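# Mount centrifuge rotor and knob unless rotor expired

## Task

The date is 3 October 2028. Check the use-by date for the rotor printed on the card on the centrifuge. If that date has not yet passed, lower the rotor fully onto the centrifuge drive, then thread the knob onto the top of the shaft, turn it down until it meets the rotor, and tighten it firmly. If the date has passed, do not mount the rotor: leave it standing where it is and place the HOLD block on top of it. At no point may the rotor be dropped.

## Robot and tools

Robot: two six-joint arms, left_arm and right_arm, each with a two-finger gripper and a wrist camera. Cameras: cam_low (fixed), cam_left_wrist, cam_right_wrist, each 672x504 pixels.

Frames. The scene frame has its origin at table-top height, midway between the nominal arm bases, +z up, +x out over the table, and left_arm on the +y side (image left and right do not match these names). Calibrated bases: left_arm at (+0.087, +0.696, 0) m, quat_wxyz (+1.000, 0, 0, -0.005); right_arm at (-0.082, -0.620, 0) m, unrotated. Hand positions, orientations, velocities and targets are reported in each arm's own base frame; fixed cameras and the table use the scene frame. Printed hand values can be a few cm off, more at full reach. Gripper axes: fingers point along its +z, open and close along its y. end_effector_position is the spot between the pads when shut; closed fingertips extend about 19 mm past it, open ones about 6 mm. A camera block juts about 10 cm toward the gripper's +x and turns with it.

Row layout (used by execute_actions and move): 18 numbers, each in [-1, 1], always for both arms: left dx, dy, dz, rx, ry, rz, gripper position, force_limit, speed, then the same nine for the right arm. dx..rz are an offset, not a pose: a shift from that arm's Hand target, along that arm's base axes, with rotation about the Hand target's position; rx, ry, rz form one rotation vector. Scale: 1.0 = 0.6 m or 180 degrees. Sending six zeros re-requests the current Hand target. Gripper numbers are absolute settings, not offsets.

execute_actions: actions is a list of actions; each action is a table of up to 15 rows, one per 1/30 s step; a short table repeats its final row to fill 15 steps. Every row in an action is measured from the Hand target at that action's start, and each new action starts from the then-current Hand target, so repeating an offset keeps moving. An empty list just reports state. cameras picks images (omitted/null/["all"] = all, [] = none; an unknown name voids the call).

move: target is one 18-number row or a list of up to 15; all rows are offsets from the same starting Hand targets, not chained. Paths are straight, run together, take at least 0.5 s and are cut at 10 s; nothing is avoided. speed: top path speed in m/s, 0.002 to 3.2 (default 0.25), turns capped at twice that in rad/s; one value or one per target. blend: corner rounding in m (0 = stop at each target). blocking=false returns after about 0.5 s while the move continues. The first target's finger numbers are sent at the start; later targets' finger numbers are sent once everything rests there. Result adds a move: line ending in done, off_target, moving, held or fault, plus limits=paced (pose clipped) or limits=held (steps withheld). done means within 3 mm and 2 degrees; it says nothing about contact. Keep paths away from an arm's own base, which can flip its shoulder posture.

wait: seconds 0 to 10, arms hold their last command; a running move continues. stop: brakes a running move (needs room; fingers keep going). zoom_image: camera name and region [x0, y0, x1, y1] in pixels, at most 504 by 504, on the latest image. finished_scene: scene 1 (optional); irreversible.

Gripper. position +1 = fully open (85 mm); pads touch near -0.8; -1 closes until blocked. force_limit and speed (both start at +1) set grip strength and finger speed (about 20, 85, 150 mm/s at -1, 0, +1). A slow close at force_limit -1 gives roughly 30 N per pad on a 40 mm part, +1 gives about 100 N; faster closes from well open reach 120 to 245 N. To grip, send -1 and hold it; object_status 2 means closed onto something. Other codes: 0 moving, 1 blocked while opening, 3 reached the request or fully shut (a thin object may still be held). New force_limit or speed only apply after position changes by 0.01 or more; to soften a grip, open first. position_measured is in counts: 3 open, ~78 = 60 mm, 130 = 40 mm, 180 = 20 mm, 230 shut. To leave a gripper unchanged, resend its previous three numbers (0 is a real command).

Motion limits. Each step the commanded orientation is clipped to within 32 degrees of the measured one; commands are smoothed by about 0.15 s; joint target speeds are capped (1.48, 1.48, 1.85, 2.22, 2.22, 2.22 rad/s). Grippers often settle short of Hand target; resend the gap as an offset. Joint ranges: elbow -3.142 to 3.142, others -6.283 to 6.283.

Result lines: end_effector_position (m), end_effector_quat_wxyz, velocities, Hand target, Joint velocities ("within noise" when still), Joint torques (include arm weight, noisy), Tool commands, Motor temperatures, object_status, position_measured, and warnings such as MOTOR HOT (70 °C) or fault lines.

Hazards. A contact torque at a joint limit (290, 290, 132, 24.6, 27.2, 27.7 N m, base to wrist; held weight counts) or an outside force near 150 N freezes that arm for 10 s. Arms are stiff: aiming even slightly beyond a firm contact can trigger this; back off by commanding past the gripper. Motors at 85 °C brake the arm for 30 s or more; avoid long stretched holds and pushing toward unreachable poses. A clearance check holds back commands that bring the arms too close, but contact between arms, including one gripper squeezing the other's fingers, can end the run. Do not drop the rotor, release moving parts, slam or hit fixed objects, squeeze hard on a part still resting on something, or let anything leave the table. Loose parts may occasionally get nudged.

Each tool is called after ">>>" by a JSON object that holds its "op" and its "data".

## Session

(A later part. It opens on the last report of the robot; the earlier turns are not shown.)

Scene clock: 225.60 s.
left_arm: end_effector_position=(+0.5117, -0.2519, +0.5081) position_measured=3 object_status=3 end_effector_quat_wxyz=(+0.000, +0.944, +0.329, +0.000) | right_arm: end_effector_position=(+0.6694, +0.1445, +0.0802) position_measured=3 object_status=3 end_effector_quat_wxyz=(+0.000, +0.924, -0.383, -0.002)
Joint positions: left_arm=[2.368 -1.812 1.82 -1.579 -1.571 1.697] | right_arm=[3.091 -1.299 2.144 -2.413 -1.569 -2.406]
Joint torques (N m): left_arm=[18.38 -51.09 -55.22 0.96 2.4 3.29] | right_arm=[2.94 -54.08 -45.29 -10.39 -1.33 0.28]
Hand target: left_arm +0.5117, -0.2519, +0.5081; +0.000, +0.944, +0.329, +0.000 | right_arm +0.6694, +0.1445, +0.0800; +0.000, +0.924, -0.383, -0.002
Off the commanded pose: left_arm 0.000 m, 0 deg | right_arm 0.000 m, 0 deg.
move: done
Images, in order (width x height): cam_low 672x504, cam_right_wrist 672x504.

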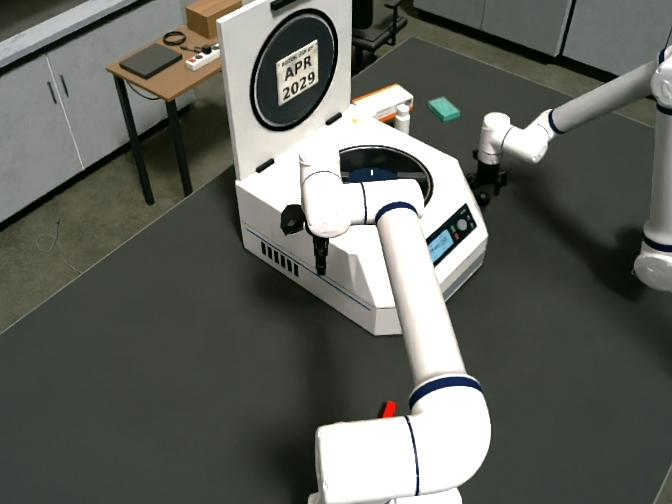

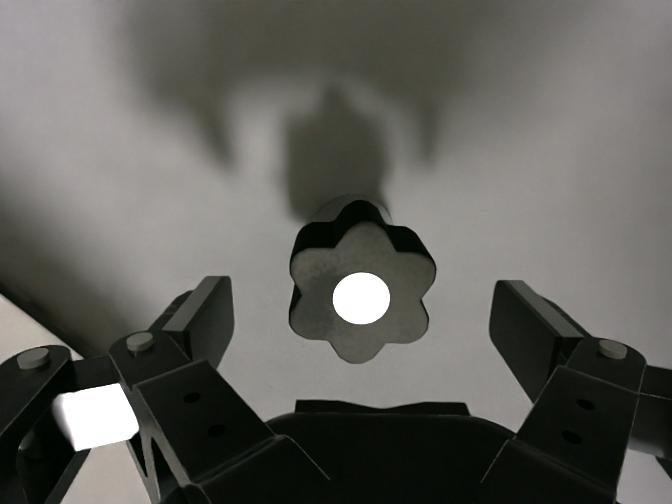

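>>> {"op": "move", "data": {"target": [0,0,0,0,0,0,1,1,1,-0.0047,0.0047,-0.042,0,0,0,1,1,1], "speed": 0.05, "cameras": ["cam_right_wrist"]}}

>>> {"op": "move", "data": {"target": [0,0,0,0,0,0,1,1,1,0,0,0,0,0,0,-1,-0.5,-1], "cameras": ["cam_low","cam_right_wrist"]}}

>>> {"op": "zoom_image", "data": {"camera": "cam_low", "region": [455, 160, 515, 220]}}

Scene clock: 228.53 s.
left_arm: end_effector_position=(+0.5117, -0.2519, +0.5081) position_measured=3 object_status=3 end_effector_quat_wxyz=(+0.000, +0.944, +0.329, +0.000) | right_arm: end_effector_position=(+0.6666, +0.1473, +0.0550) position_measured=3 object_status=3 end_effector_quat_wxyz=(+0.000, +0.924, -0.383, -0.002)
Joint positions: left_arm=[2.368 -1.812 1.82 -1.579 -1.571 1.697] | right_arm=[3.095 -1.264 2.161 -2.465 -1.569 -2.402]
Joint torques (N m): left_arm=[16.77 -52.44 -55.4 0.42 2.44 3.24] | right_arm=[12.43 -54.37 -41.89 -10.16 1.14 1.35]
Hand target: left_arm +0.5117, -0.2519, +0.5081; +0.000, +0.944, +0.329, +0.000 | right_arm +0.6666, +0.1473, +0.0548; +0.000, +0.924, -0.383, -0.002
Off the commanded pose: left_arm 0.000 m, 0 deg | right_arm 0.000 m, 0 deg.
move: done
Images, in order (width x height): cam_right_wrist 672x504.

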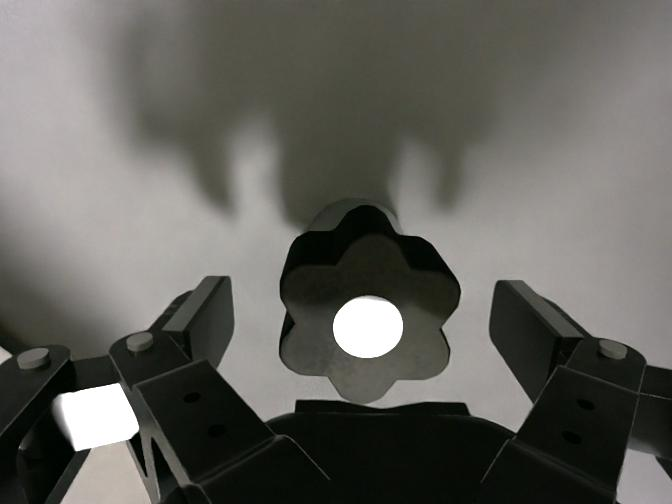

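Scene clock: 230.80 s.
left_arm: end_effector_position=(+0.5117, -0.2519, +0.5081) position_measured=3 object_status=3 end_effector_quat_wxyz=(+0.000, +0.944, +0.329, +0.000) | right_arm: end_effector_position=(+0.6666, +0.1473, +0.0548) position_measured=109 object_status=0 end_effector_quat_wxyz=(+0.000, +0.924, -0.383, -0.002)
Joint positions: left_arm=[2.368 -1.812 1.82 -1.579 -1.571 1.697] | right_arm=[3.095 -1.264 2.161 -2.466 -1.569 -2.402]
Joint torques (N m): left_arm=[15.59 -51.31 -55.77 0.33 2.15 3.28] | right_arm=[6.4 -53.07 -42.65 -4.97 2.17 1.17]
Hand target: left_arm +0.5117, -0.2519, +0.5081; +0.000, +0.944, +0.329, +0.000 | right_arm +0.6666, +0.1473, +0.0548; +0.000, +0.924, -0.383, -0.002
Off the commanded pose: left_arm 0.000 m, 0 deg | right_arm 0.000 m, 0 deg.
move: done
Images, in order (width x height): cam_low 672x504, cam_right_wrist 672x504.

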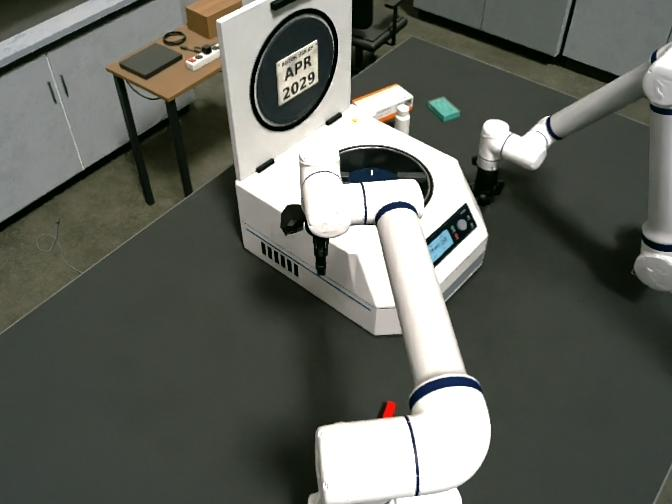

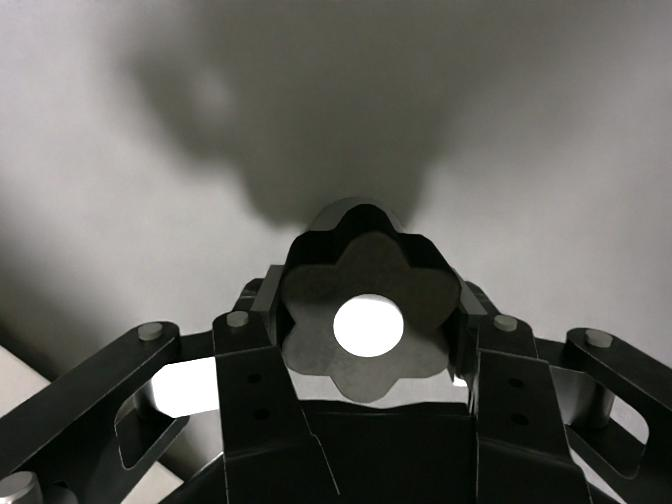

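Scaled by 8.400 from the camera's 672x504 image, which has a finer 960x720 frame.

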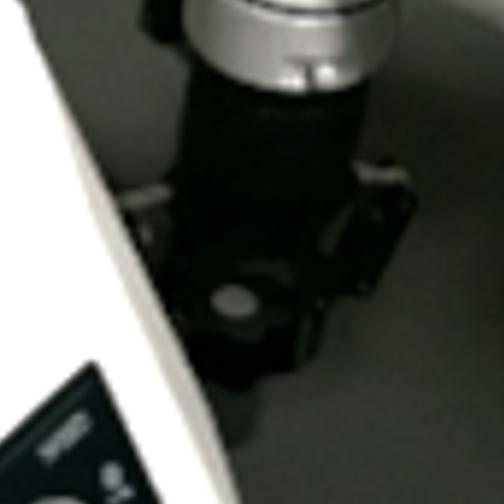

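>>> {"op": "wait", "data": {"seconds": 0.4, "cameras": []}}

>>> {"op": "move", "data": {"target": [[-0.167,0.5,0,0,0,0,1,1,1,0,0,0.667,0,0,0,-1,-0.5,-1],[-0.267,0.833,0,0,0,0,1,1,1,0.1,0.15,0.667,0,0,0,-1,-0.5,-1]], "speed": 0.25, "blend": 0.03}}

Scene clock: 232.77 s.
left_arm: end_effector_position=(+0.5117, -0.2519, +0.5081) position_measured=3 object_status=3 end_effector_quat_wxyz=(+0.000, +0.944, +0.329, +0.000) | right_arm: end_effector_position=(+0.6666, +0.1473, +0.0548) position_measured=109 object_status=2 end_effector_quat_wxyz=(+0.000, +0.924, -0.383, -0.002)
Joint positions: left_arm=[2.368 -1.812 1.82 -1.579 -1.571 1.697] | right_arm=[3.095 -1.264 2.161 -2.466 -1.569 -2.402]
Joint torques (N m): left_arm=[15.36 -52.04 -55.76 0.34 2.34 3.52] | right_arm=[-15.51 -54.47 -42.91 -1.16 2 0.73]
Hand target: left_arm +0.5117, -0.2519, +0.5081; +0.000, +0.944, +0.329, +0.000 | right_arm +0.6666, +0.1473, +0.0548; +0.000, +0.924, -0.383, -0.002
Tool commands: left_gripper/position=+1.0 left_gripper/force_limit=+1.0 left_gripper/speed=+1.0 right_gripper/position=-1.0 right_gripper/force_limit=-0.5 right_gripper/speed=-1.0
Off the commanded pose: left_arm 0.000 m, 0 deg | right_arm 0.000 m, 0 deg.
wait: 0.40 s; at rest from the start
No camera images: "cameras" was empty.

Scene clock: 236.00 s.
left_arm: end_effector_position=(+0.3515, +0.2477, +0.5081) position_measured=3 object_status=3 end_effector_quat_wxyz=(+0.000, +0.944, +0.329, +0.000) | right_arm: end_effector_position=(+0.7266, +0.2373, +0.4550) position_measured=109 object_status=2 end_effector_quat_wxyz=(+0.000, +0.924, -0.383, -0.002)
Joint positions: left_arm=[3.33 -2.071 1.978 -1.478 -1.571 2.66] | right_arm=[3.222 -1.474 1.6 -1.695 -1.569 -2.275]
Joint torques (N m): left_arm=[19.18 4.94 -75.26 -10.74 -0.75 3.57] | right_arm=[12.32 -55.04 -93.64 -1.99 -1.36 1.35]
Hand target: left_arm +0.3515, +0.2479, +0.5081; +0.000, +0.944, +0.329, +0.000 | right_arm +0.7266, +0.2373, +0.4550; +0.000, +0.924, -0.383, -0.002
Off the commanded pose: left_arm 0.000 m, 0 deg | right_arm 0.000 m, 0 deg.
move: done

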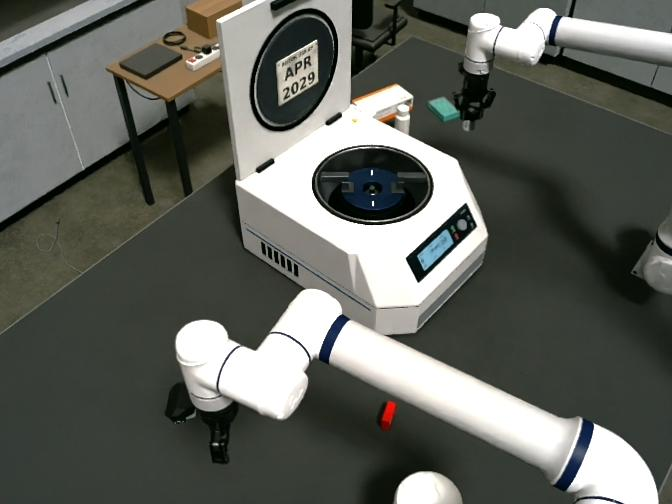

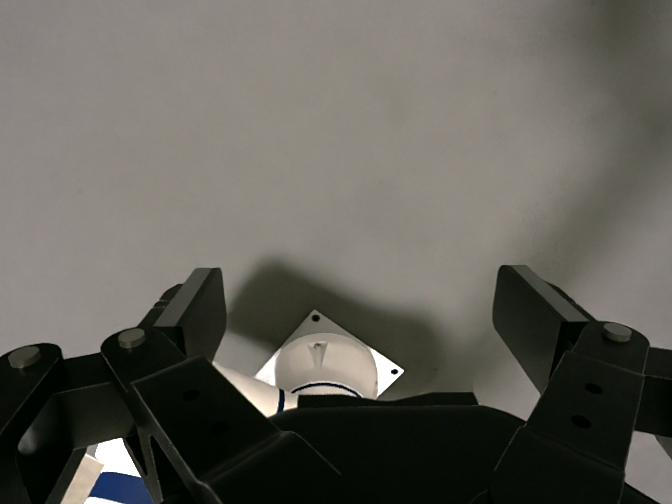

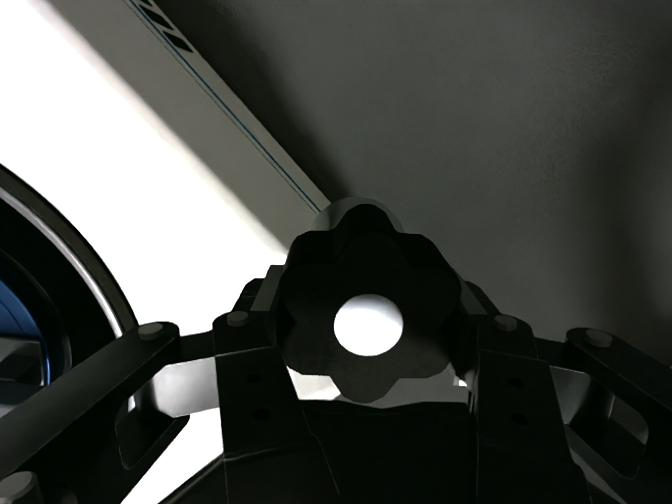

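>>> {"op": "zoom_image", "data": {"camera": "cam_low", "region": [310, 135, 440, 230]}}

Scaled by 3.877 from the camera's 672x504 image, which has a finer 960x720 frame.

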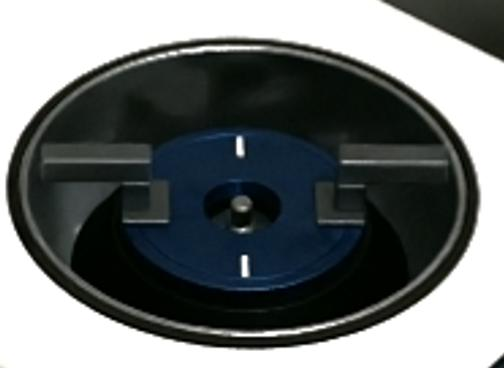

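>>> {"op": "move", "data": {"target": [0,0,0,0,0,0,1,1,1,0.2407,0.5428,-0.058,0,0,0,-1,-0.5,-1], "speed": 0.2}}

>>> {"op": "zoom_image", "data": {"camera": "cam_low", "region": [330, 120, 420, 220]}}

Scene clock: 239.53 s.
left_arm: end_effector_position=(+0.3515, +0.2479, +0.5081) position_measured=3 object_status=3 end_effector_quat_wxyz=(+0.000, +0.944, +0.329, +0.000) | right_arm: end_effector_position=(+0.8710, +0.5629, +0.4202) position_measured=109 object_status=2 end_effector_quat_wxyz=(+0.000, +0.924, -0.383, -0.002)
Joint positions: left_arm=[3.33 -2.071 1.978 -1.478 -1.571 2.66] | right_arm=[3.543 -0.998 1.019 -1.59 -1.568 -1.955]
Joint torques (N m): left_arm=[18.66 2.46 -74.76 -10.61 -1.21 3.56] | right_arm=[12.16 -97.1 -92.65 -1.92 -1.24 0.88]
Hand target: left_arm +0.3515, +0.2479, +0.5081; +0.000, +0.944, +0.329, +0.000 | right_arm +0.8710, +0.5630, +0.4202; +0.000, +0.924, -0.383, -0.002
Off the commanded pose: left_arm 0.000 m, 0 deg | right_arm 0.000 m, 0 deg.
move: done

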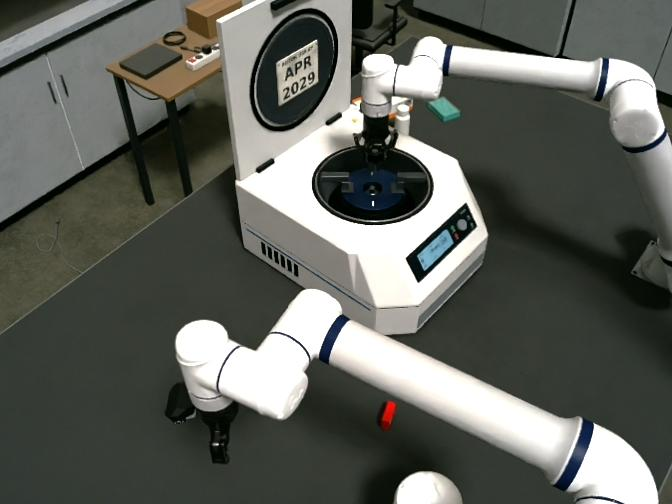

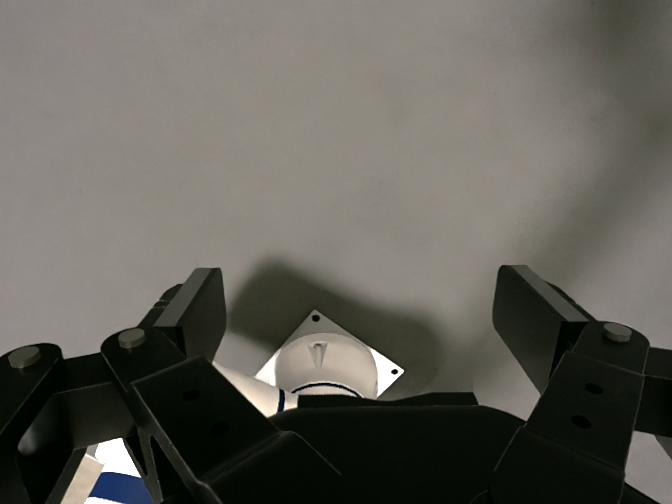

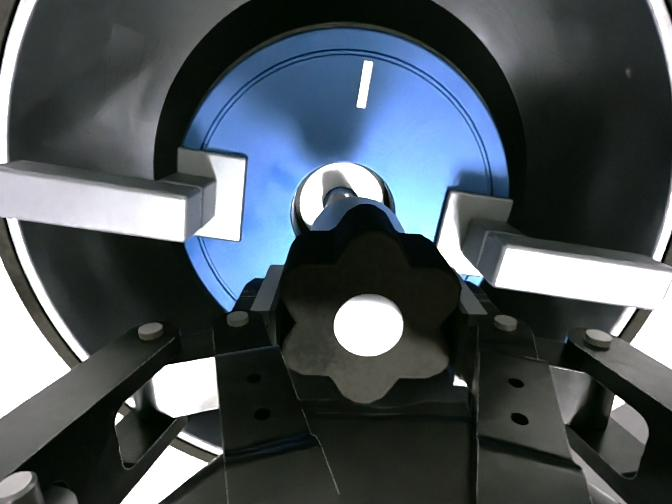

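Scaled by 5.040 from the camera's 672x504 image, which has a finer 960x720 frame.

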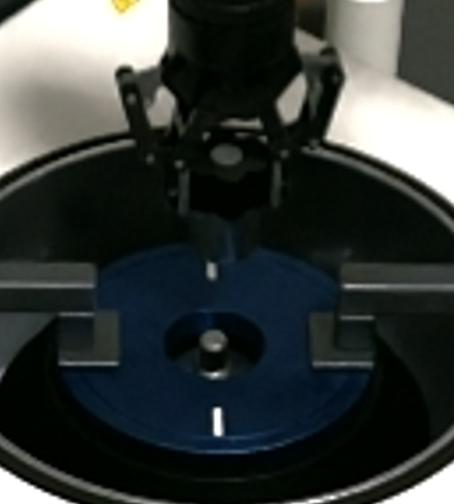

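>>> {"op": "zoom_image", "data": {"camera": "cam_right_wrist", "region": [260, 130, 430, 250]}}

Scaled by 2.965 from the camera's 672x504 image, which has a finer 960x720 frame.

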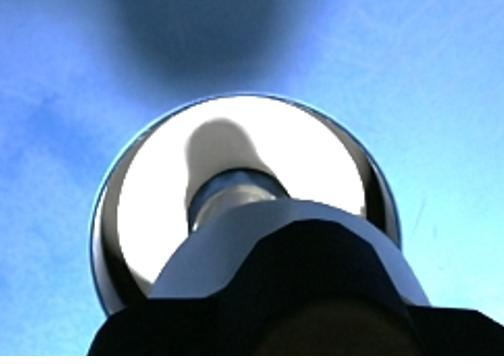

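>>> {"op": "move", "data": {"target": [0,0,0,0,0,0,1,1,1,0.0053,0.0045,-0.02,0,0,0,-1,-0.5,-1], "speed": 0.05, "cameras": ["cam_low","cam_right_wrist"]}}

>>> {"op": "zoom_image", "data": {"camera": "cam_low", "region": [350, 140, 400, 200]}}

>>> {"op": "zoom_image", "data": {"camera": "cam_right_wrist", "region": [260, 130, 430, 250]}}

Scene clock: 242.13 s.
left_arm: end_effector_position=(+0.3515, +0.2479, +0.5081) position_measured=3 object_status=3 end_effector_quat_wxyz=(+0.000, +0.944, +0.329, +0.000) | right_arm: end_effector_position=(+0.8741, +0.5656, +0.4085) position_measured=109 object_status=2 end_effector_quat_wxyz=(+0.000, +0.924, -0.383, -0.002)
Joint positions: left_arm=[3.33 -2.071 1.978 -1.478 -1.571 2.66] | right_arm=[3.544 -0.99 1.026 -1.605 -1.568 -1.953]
Joint torques (N m): left_arm=[20.76 3.42 -74.58 -10.5 -0.96 3.35] | right_arm=[11.5 -100.77 -74.54 -11.29 -1.44 1.24]
Hand target: left_arm +0.3515, +0.2479, +0.5081; +0.000, +0.944, +0.329, +0.000 | right_arm +0.8742, +0.5657, +0.4082; +0.000, +0.924, -0.383, -0.002
Off the commanded pose: left_arm 0.000 m, 0 deg | right_arm 0.000 m, 0 deg.
move: done
Images, in order (width x height): cam_low 672x504, cam_right_wrist 672x504.

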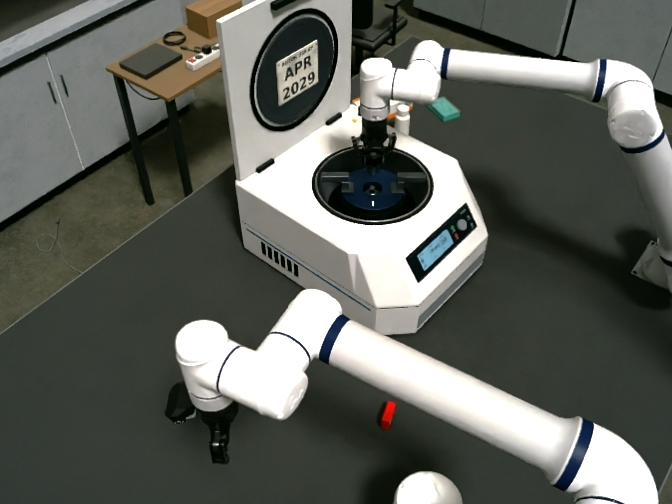

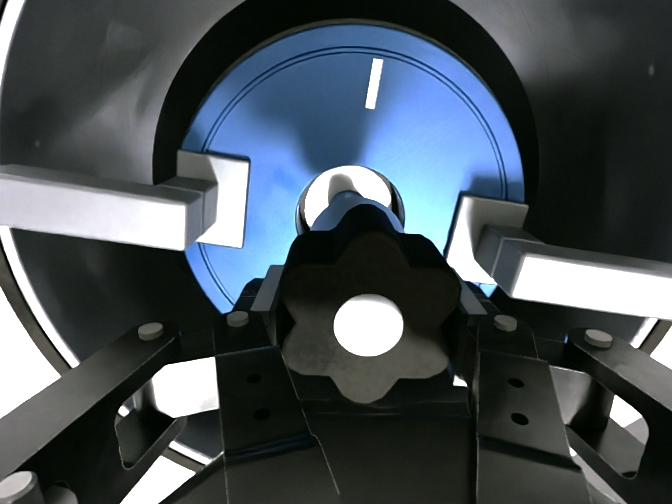

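Scaled by 8.400 from the camera's 672x504 image, which has a finer 960x720 frame.

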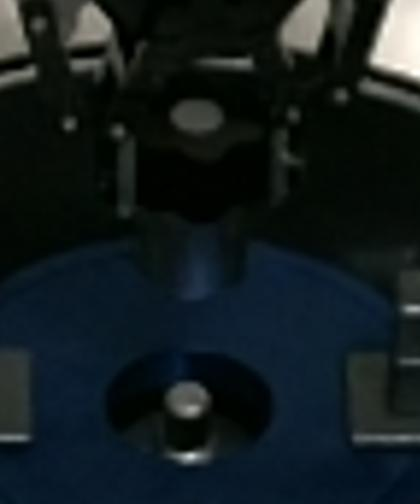

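Scaled by 2.965 from the camera's 672x504 image, which has a finer 960x720 frame.

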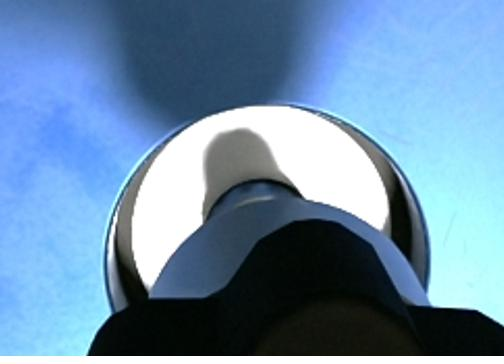

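>>> {"op": "move", "data": {"target": [0,0,0,0,0,0,1,1,1,0,0,-0.06,0,0,0,-1,-0.5,-1], "speed": 0.06, "cameras": ["cam_low","cam_right_wrist"]}}

>>> {"op": "zoom_image", "data": {"camera": "cam_low", "region": [350, 150, 400, 210]}}

>>> {"op": "zoom_image", "data": {"camera": "cam_right_wrist", "region": [260, 130, 430, 250]}}

Scene clock: 244.10 s.
left_arm: end_effector_position=(+0.3515, +0.2479, +0.5081) position_measured=3 object_status=3 end_effector_quat_wxyz=(+0.000, +0.944, +0.329, +0.000) | right_arm: end_effector_position=(+0.8742, +0.5657, +0.3724) position_measured=109 object_status=2 end_effector_quat_wxyz=(+0.000, +0.924, -0.383, -0.002)
Joint positions: left_arm=[3.33 -2.071 1.978 -1.478 -1.571 2.66] | right_arm=[3.544 -0.985 1.082 -1.666 -1.568 -1.953]
Joint torques (N m): left_arm=[18.87 1.57 -74.96 -10.53 -1.07 3.63] | right_arm=[12.25 -99.75 -74.73 -10.99 -0.52 1.12]
Hand target: left_arm +0.3515, +0.2479, +0.5081; +0.000, +0.944, +0.329, +0.000 | right_arm +0.8742, +0.5657, +0.3722; +0.000, +0.924, -0.383, -0.002
Off the commanded pose: left_arm 0.000 m, 0 deg | right_arm 0.000 m, 0 deg.
move: done
Images, in order (width x height): cam_low 672x504, cam_right_wrist 672x504.

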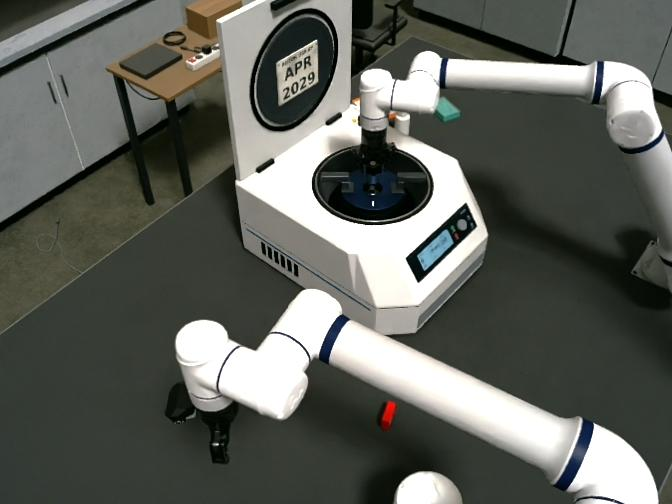

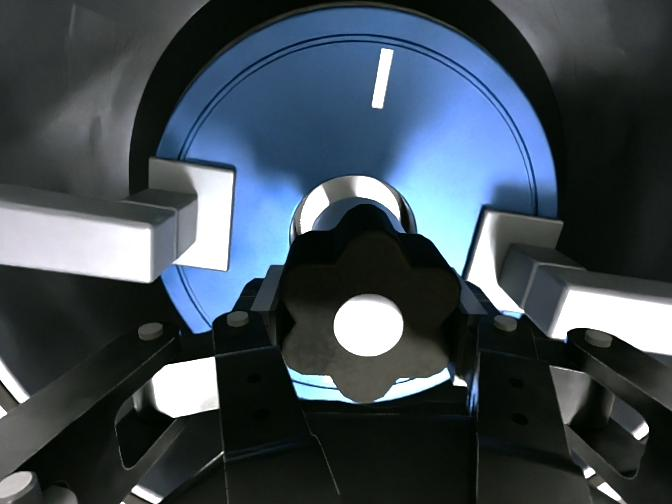

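Scaled by 8.400 from the camera's 672x504 image, which has a finer 960x720 frame.

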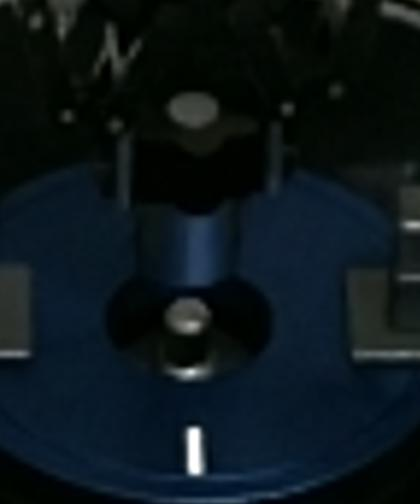

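Scaled by 2.965 from the camera's 672x504 image, which has a finer 960x720 frame.

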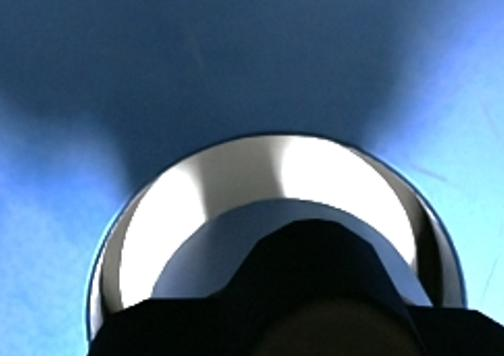

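>>> {"op": "move", "data": {"target": [0,0,0,0,0,0,1,1,1,0,0,-0.045,0,0,0,-1,-0.5,-1], "speed": 0.03, "cameras": ["cam_low"]}}

>>> {"op": "zoom_image", "data": {"camera": "cam_low", "region": [350, 150, 400, 210]}}

>>> {"op": "move", "data": {"target": [0,0,0,0,0,0,1,1,1,0,0,-0.005,0,0,0,-1,-0.5,-1], "speed": 0.02, "cameras": []}}

>>> {"op": "move", "data": {"target": [0,0,0,0,0,0,1,1,1,0,0,-0.0035,0,0,0,-1,-0.5,-1], "speed": 0.02, "cameras": []}}

Scene clock: 246.43 s.
left_arm: end_effector_position=(+0.3515, +0.2479, +0.5081) position_measured=3 object_status=3 end_effector_quat_wxyz=(+0.000, +0.944, +0.329, +0.000) | right_arm: end_effector_position=(+0.8742, +0.5657, +0.3455) position_measured=109 object_status=2 end_effector_quat_wxyz=(+0.000, +0.924, -0.383, -0.002)
Joint positions: left_arm=[3.33 -2.071 1.978 -1.478 -1.571 2.66] | right_arm=[3.544 -0.979 1.12 -1.71 -1.568 -1.953]
Joint torques (N m): left_arm=[17.98 1.3 -75.29 -10.41 -1.13 3.14] | right_arm=[3.76 -54.29 -29.71 -3.9 1.95 0.15]
Hand target: left_arm +0.3515, +0.2479, +0.5081; +0.000, +0.944, +0.329, +0.000 | right_arm +0.8742, +0.5657, +0.3452; +0.000, +0.924, -0.383, -0.002
Off the commanded pose: left_arm 0.000 m, 0 deg | right_arm 0.000 m, 0 deg.
move: done
Images, in order (width x height): cam_low 672x504.

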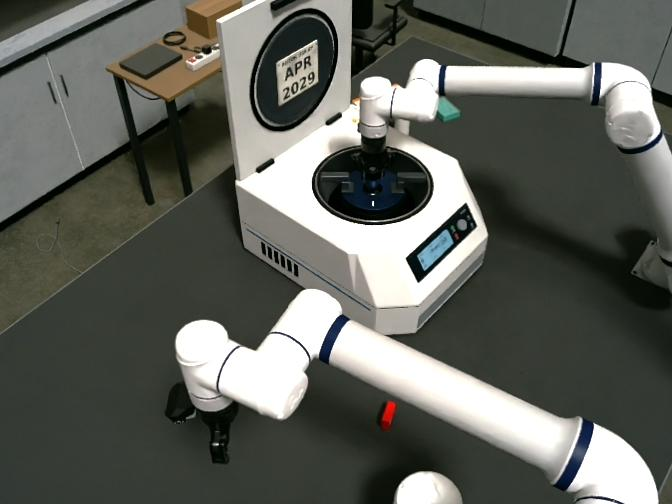

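Scaled by 8.400 from the camera's 672x504 image, which has a finer 960x720 frame.

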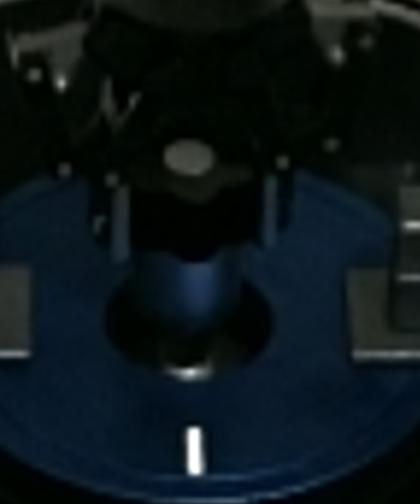

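Scene clock: 247.13 s.
left_arm: end_effector_position=(+0.3515, +0.2479, +0.5081) position_measured=3 object_status=3 end_effector_quat_wxyz=(+0.000, +0.944, +0.329, +0.000) | right_arm: end_effector_position=(+0.8742, +0.5657, +0.3424) position_measured=109 object_status=2 end_effector_quat_wxyz=(+0.000, +0.924, -0.383, -0.002)
Joint positions: left_arm=[3.33 -2.071 1.978 -1.478 -1.571 2.66] | right_arm=[3.544 -0.978 1.124 -1.715 -1.568 -1.953]
Joint torques (N m): left_arm=[18.04 2.95 -75.54 -10.55 -0.99 3.37] | right_arm=[3.03 -54.39 -30 -4.07 2.02 -0.13]
Hand target: left_arm +0.3515, +0.2479, +0.5081; +0.000, +0.944, +0.329, +0.000 | right_arm +0.8742, +0.5657, +0.3422; +0.000, +0.924, -0.383, -0.002
Off the commanded pose: left_arm 0.000 m, 0 deg | right_arm 0.000 m, 0 deg.
move: done
No camera images: "cameras" was empty.

Scene clock: 247.83 s.
left_arm: end_effector_position=(+0.3515, +0.2479, +0.5081) position_measured=3 object_status=3 end_effector_quat_wxyz=(+0.000, +0.944, +0.329, +0.000) | right_arm: end_effector_position=(+0.8742, +0.5657, +0.3402) position_measured=109 object_status=2 end_effector_quat_wxyz=(+0.000, +0.924, -0.383, -0.002)
Joint positions: left_arm=[3.33 -2.071 1.978 -1.478 -1.571 2.66] | right_arm=[3.544 -0.978 1.127 -1.718 -1.568 -1.953]
Joint torques (N m): left_arm=[19.21 0.82 -74.84 -10.63 -1.03 3.36] | right_arm=[0.53 -56.56 -32.15 -4.38 2.18 -0.49]
Hand target: left_arm +0.3515, +0.2479, +0.5081; +0.000, +0.944, +0.329, +0.000 | right_arm +0.8742, +0.5657, +0.3401; +0.000, +0.924, -0.383, -0.002
Off the commanded pose: left_arm 0.000 m, 0 deg | right_arm 0.000 m, 0 deg.
move: done
No camera images: "cameras" was empty.

>>> {"op": "zoom_image", "data": {"camera": "cam_low", "region": [350, 150, 400, 210]}}

>>> {"op": "execute_actions", "data": {"actions": [], "cameras": ["cam_low","cam_right_wrist"]}}

>>> {"op": "zoom_image", "data": {"camera": "cam_low", "region": [350, 150, 400, 210]}}

Scaled by 8.400 from the camera's 672x504 image, which has a finer 960x720 frame.
This view is cut from an older image: the scene may have changed since it was taken.

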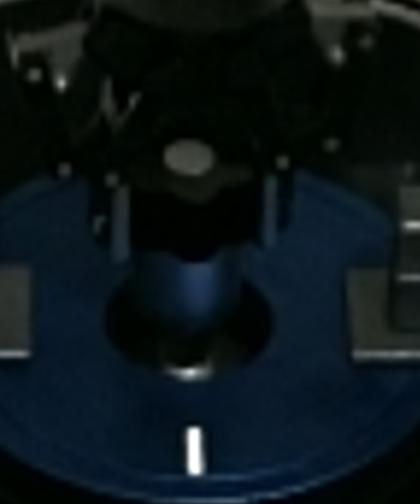

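Scene clock: 248.33 s.
left_arm: end_effector_position=(+0.3515, +0.2479, +0.5081) position_measured=3 object_status=3 end_effector_quat_wxyz=(+0.000, +0.944, +0.329, +0.000) | right_arm: end_effector_position=(+0.8742, +0.5657, +0.3401) position_measured=109 object_status=2 end_effector_quat_wxyz=(+0.000, +0.924, -0.383, -0.002)
Joint positions: left_arm=[3.33 -2.071 1.978 -1.478 -1.571 2.66] | right_arm=[3.544 -0.978 1.127 -1.718 -1.568 -1.953]
Joint velocities: within noise
Joint torques (N m): left_arm=[18.07 2.33 -74.95 -10.21 -0.78 3.33] | right_arm=[-1.41 -55.72 -32.78 -4.3 2.48 -0.65]
Motor temperatures (°C): left_arm=[41 36 36 43 35 36] | right_arm=[37 43 33 43 42 42]
Hand target: left_arm +0.3515, +0.2479, +0.5081; +0.000, +0.944, +0.329, +0.000 | right_arm +0.8742, +0.5657, +0.3401; +0.000, +0.924, -0.383, -0.002
Tool commands: left_gripper/position=+1.0 left_gripper/force_limit=+1.0 left_gripper/speed=+1.0 right_gripper/position=-1.0 right_gripper/force_limit=-0.5 right_gripper/speed=-1.0
Off the commanded pose: left_arm 0.000 m, 0 deg | right_arm 0.000 m, 0 deg.
Images, in order (width x height): cam_low 672x504, cam_right_wrist 672x504.

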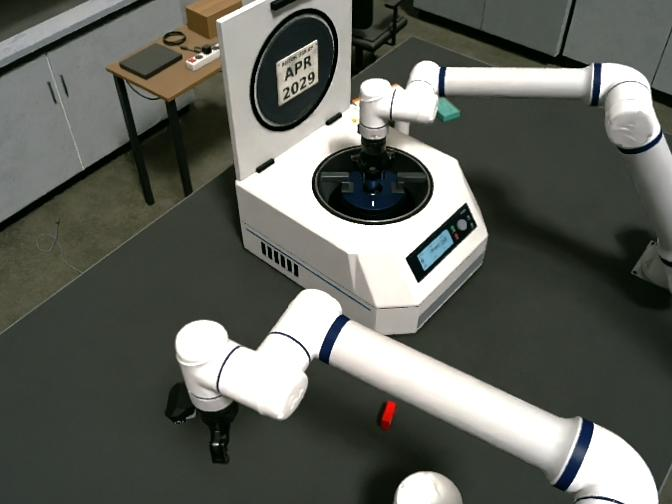

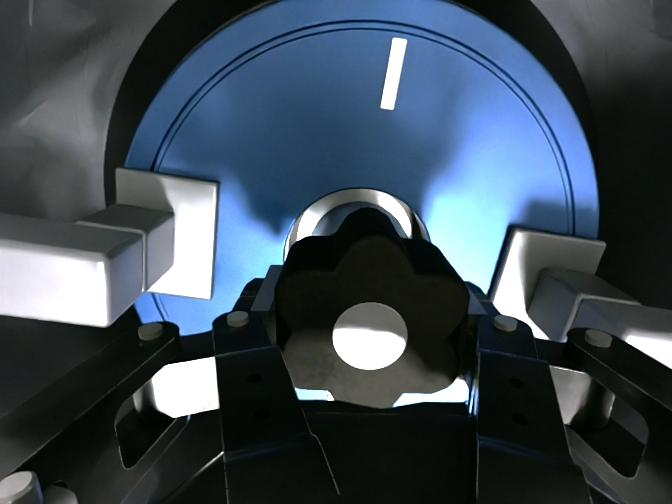

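Scaled by 8.400 from the camera's 672x504 image, which has a finer 960x720 frame.

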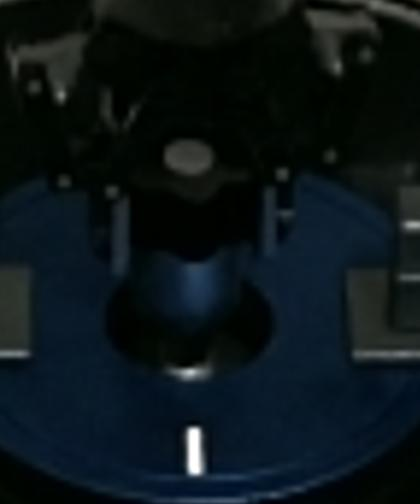

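>>> {"op": "move", "data": {"target": [0,0,0,0,0,0,1,1,1,0,0,0,0,0,-0.9,-1,-0.5,-1], "speed": 0.4, "cameras": ["cam_low","cam_right_wrist"]}}

>>> {"op": "zoom_image", "data": {"camera": "cam_low", "region": [350, 150, 400, 210]}}

Scene clock: 253.47 s.
left_arm: end_effector_position=(+0.3515, +0.2479, +0.5081) position_measured=3 object_status=3 end_effector_quat_wxyz=(+0.000, +0.944, +0.329, +0.000) | right_arm: end_effector_position=(+0.8742, +0.5657, +0.3401) position_measured=109 object_status=2 end_effector_quat_wxyz=(+0.002, +0.234, +0.972, +0.000)
Joint positions: left_arm=[3.33 -2.071 1.978 -1.478 -1.571 2.66] | right_arm=[3.545 -0.979 1.131 -1.725 -1.573 0.875]
Joint torques (N m): left_arm=[19.43 -0.12 -75.06 -9.92 -0.75 3.23] | right_arm=[13.78 -99.77 -92.43 -1.71 -1.41 1.18]
Hand target: left_arm +0.3515, +0.2479, +0.5081; +0.000, +0.944, +0.329, +0.000 | right_arm +0.8742, +0.5657, +0.3401; +0.002, +0.234, +0.972, +0.000
Off the commanded pose: left_arm 0.000 m, 0 deg | right_arm 0.000 m, 0 deg.
move: done
Images, in order (width x height): cam_low 672x504, cam_right_wrist 672x504.

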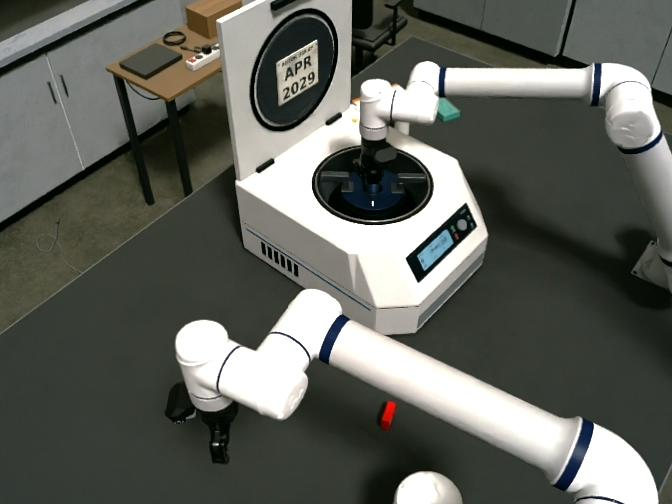

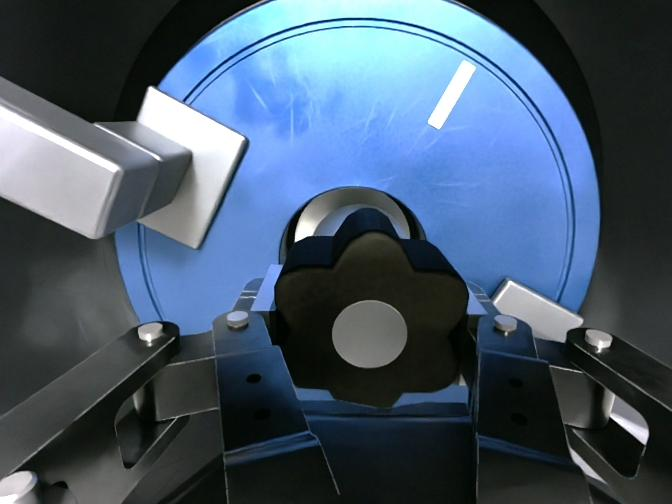

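Scaled by 8.400 from the camera's 672x504 image, which has a finer 960x720 frame.

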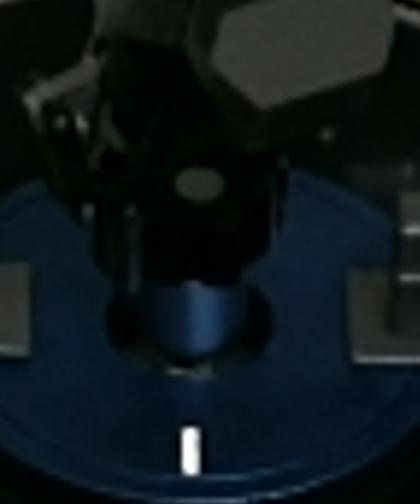

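>>> {"op": "zoom_image", "data": {"camera": "cam_low", "region": [320, 70, 430, 210]}}

>>> {"op": "zoom_image", "data": {"camera": "cam_right_wrist", "region": [230, 150, 510, 410]}}

Scaled by 3.600 from the camera's 672x504 image, which has a finer 960x720 frame.

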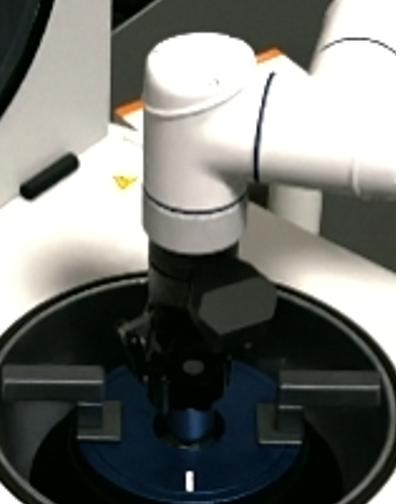

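Scaled by 1.800 from the camera's 672x504 image, which has a finer 960x720 frame.

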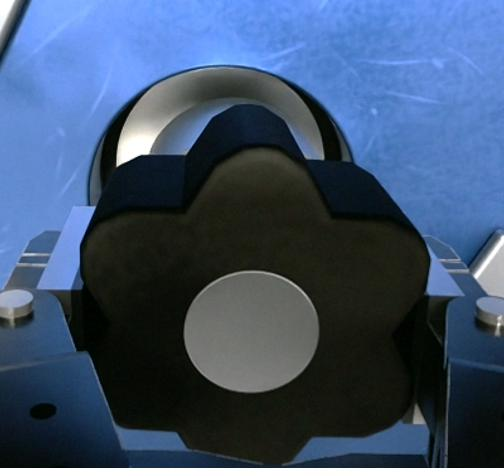

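>>> {"op": "move", "data": {"target": [0,0,0,0,0,0,1,1,1,0.0097,-0.0048,0.015,0,0,0,-1,-0.5,-1], "speed": 0.03, "cameras": ["cam_low","cam_right_wrist"]}}

>>> {"op": "zoom_image", "data": {"camera": "cam_low", "region": [350, 150, 400, 210]}}

>>> {"op": "zoom_image", "data": {"camera": "cam_right_wrist", "region": [230, 150, 510, 410]}}

Scene clock: 260.17 s.
left_arm: end_effector_position=(+0.3515, +0.2479, +0.5081) position_measured=3 object_status=3 end_effector_quat_wxyz=(+0.000, +0.944, +0.329, +0.000) | right_arm: end_effector_position=(+0.8799, +0.5628, +0.3489) position_measured=109 object_status=2 end_effector_quat_wxyz=(+0.002, +0.234, +0.972, +0.000) end_effector_velocity=(+0.001, +0.000, +0.002) end_effector_angular_velocity=(+0.001, -0.002, +0.000)
Joint positions: left_arm=[3.33 -2.071 1.978 -1.478 -1.571 2.66] | right_arm=[3.54 -0.976 1.109 -1.707 -1.573 0.871]
Joint velocities: left_arm=[within noise] | right_arm=[0 0.001 -0.005 0.002 0 0]
Joint torques (N m): left_arm=[17.25 1.78 -75.02 -10.15 -1.21 2.71] | right_arm=[-17.98 -100.18 -93.46 -2.32 -0.47 -1.24]
Hand target: left_arm +0.3515, +0.2479, +0.5081; +0.000, +0.944, +0.329, +0.000 | right_arm +0.8800, +0.5628, +0.3491; +0.002, +0.234, +0.972, +0.000
Off the commanded pose: left_arm 0.000 m, 0 deg | right_arm 0.000 m, 0 deg.
move: done
Images, in order (width x height): cam_low 672x504, cam_right_wrist 672x504.

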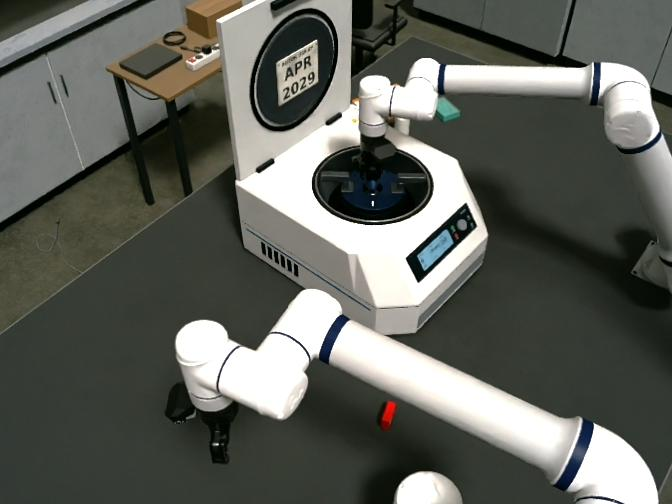

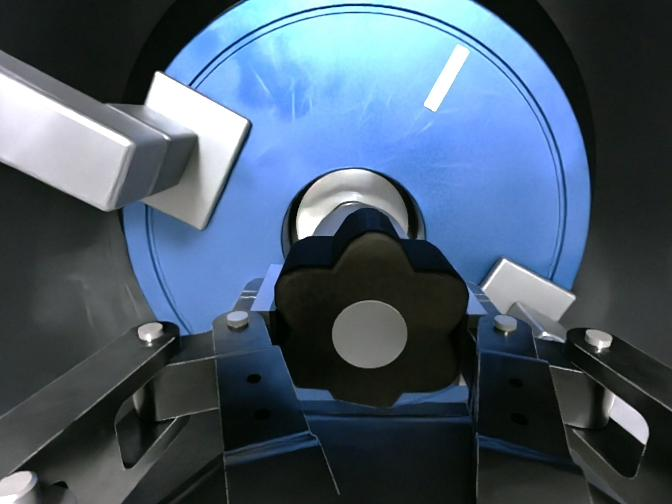

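Scaled by 8.400 from the camera's 672x504 image, which has a finer 960x720 frame.

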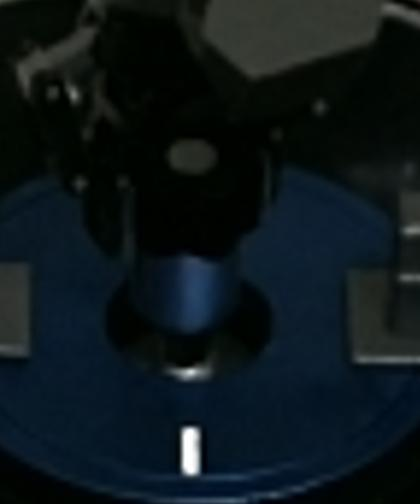

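Scaled by 1.800 from the camera's 672x504 image, which has a finer 960x720 frame.

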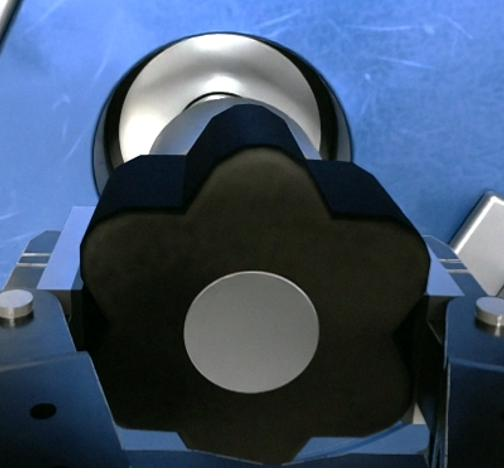

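>>> {"op": "move", "data": {"target": [0,0,0,0,0,0,1,1,1,0,0,-0.0133,0,0,0,-1,-0.5,-1], "speed": 0.02, "cameras": ["cam_low","cam_right_wrist"]}}

>>> {"op": "zoom_image", "data": {"camera": "cam_low", "region": [350, 150, 400, 210]}}

Scene clock: 262.20 s.
left_arm: end_effector_position=(+0.3515, +0.2479, +0.5081) position_measured=3 object_status=3 end_effector_quat_wxyz=(+0.000, +0.944, +0.329, +0.000) | right_arm: end_effector_position=(+0.8800, +0.5628, +0.3414) position_measured=109 object_status=2 end_effector_quat_wxyz=(+0.002, +0.234, +0.972, +0.000)
Joint positions: left_arm=[3.33 -2.071 1.978 -1.478 -1.571 2.66] | right_arm=[3.54 -0.974 1.119 -1.719 -1.573 0.871]
Joint torques (N m): left_arm=[17.32 1.3 -75.17 -10.2 -1.07 3.16] | right_arm=[-14.54 -100.14 -74.23 -10.72 2.14 -1.21]
Hand target: left_arm +0.3515, +0.2479, +0.5081; +0.000, +0.944, +0.329, +0.000 | right_arm +0.8800, +0.5628, +0.3411; +0.002, +0.234, +0.972, +0.000
Off the commanded pose: left_arm 0.000 m, 0 deg | right_arm 0.000 m, 0 deg.
move: done
Images, in order (width x height): cam_low 672x504, cam_right_wrist 672x504.

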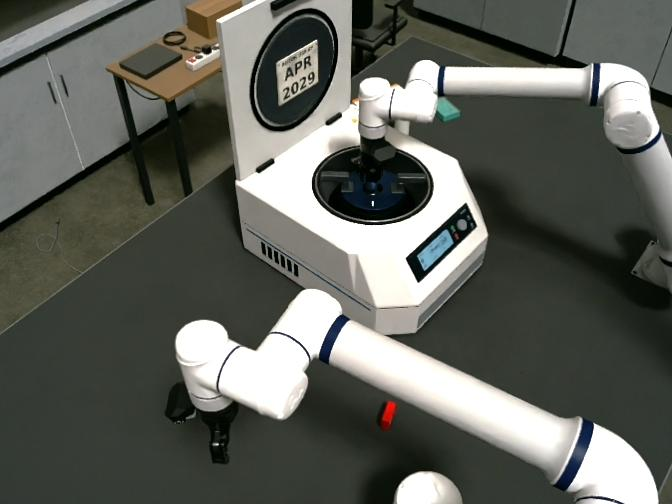

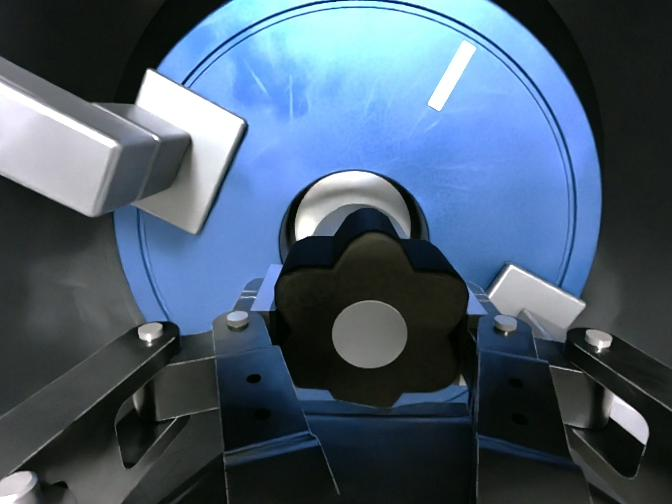

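Scaled by 8.400 from the camera's 672x504 image, which has a finer 960x720 frame.

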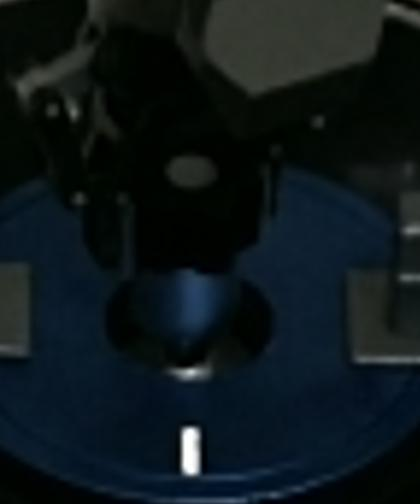

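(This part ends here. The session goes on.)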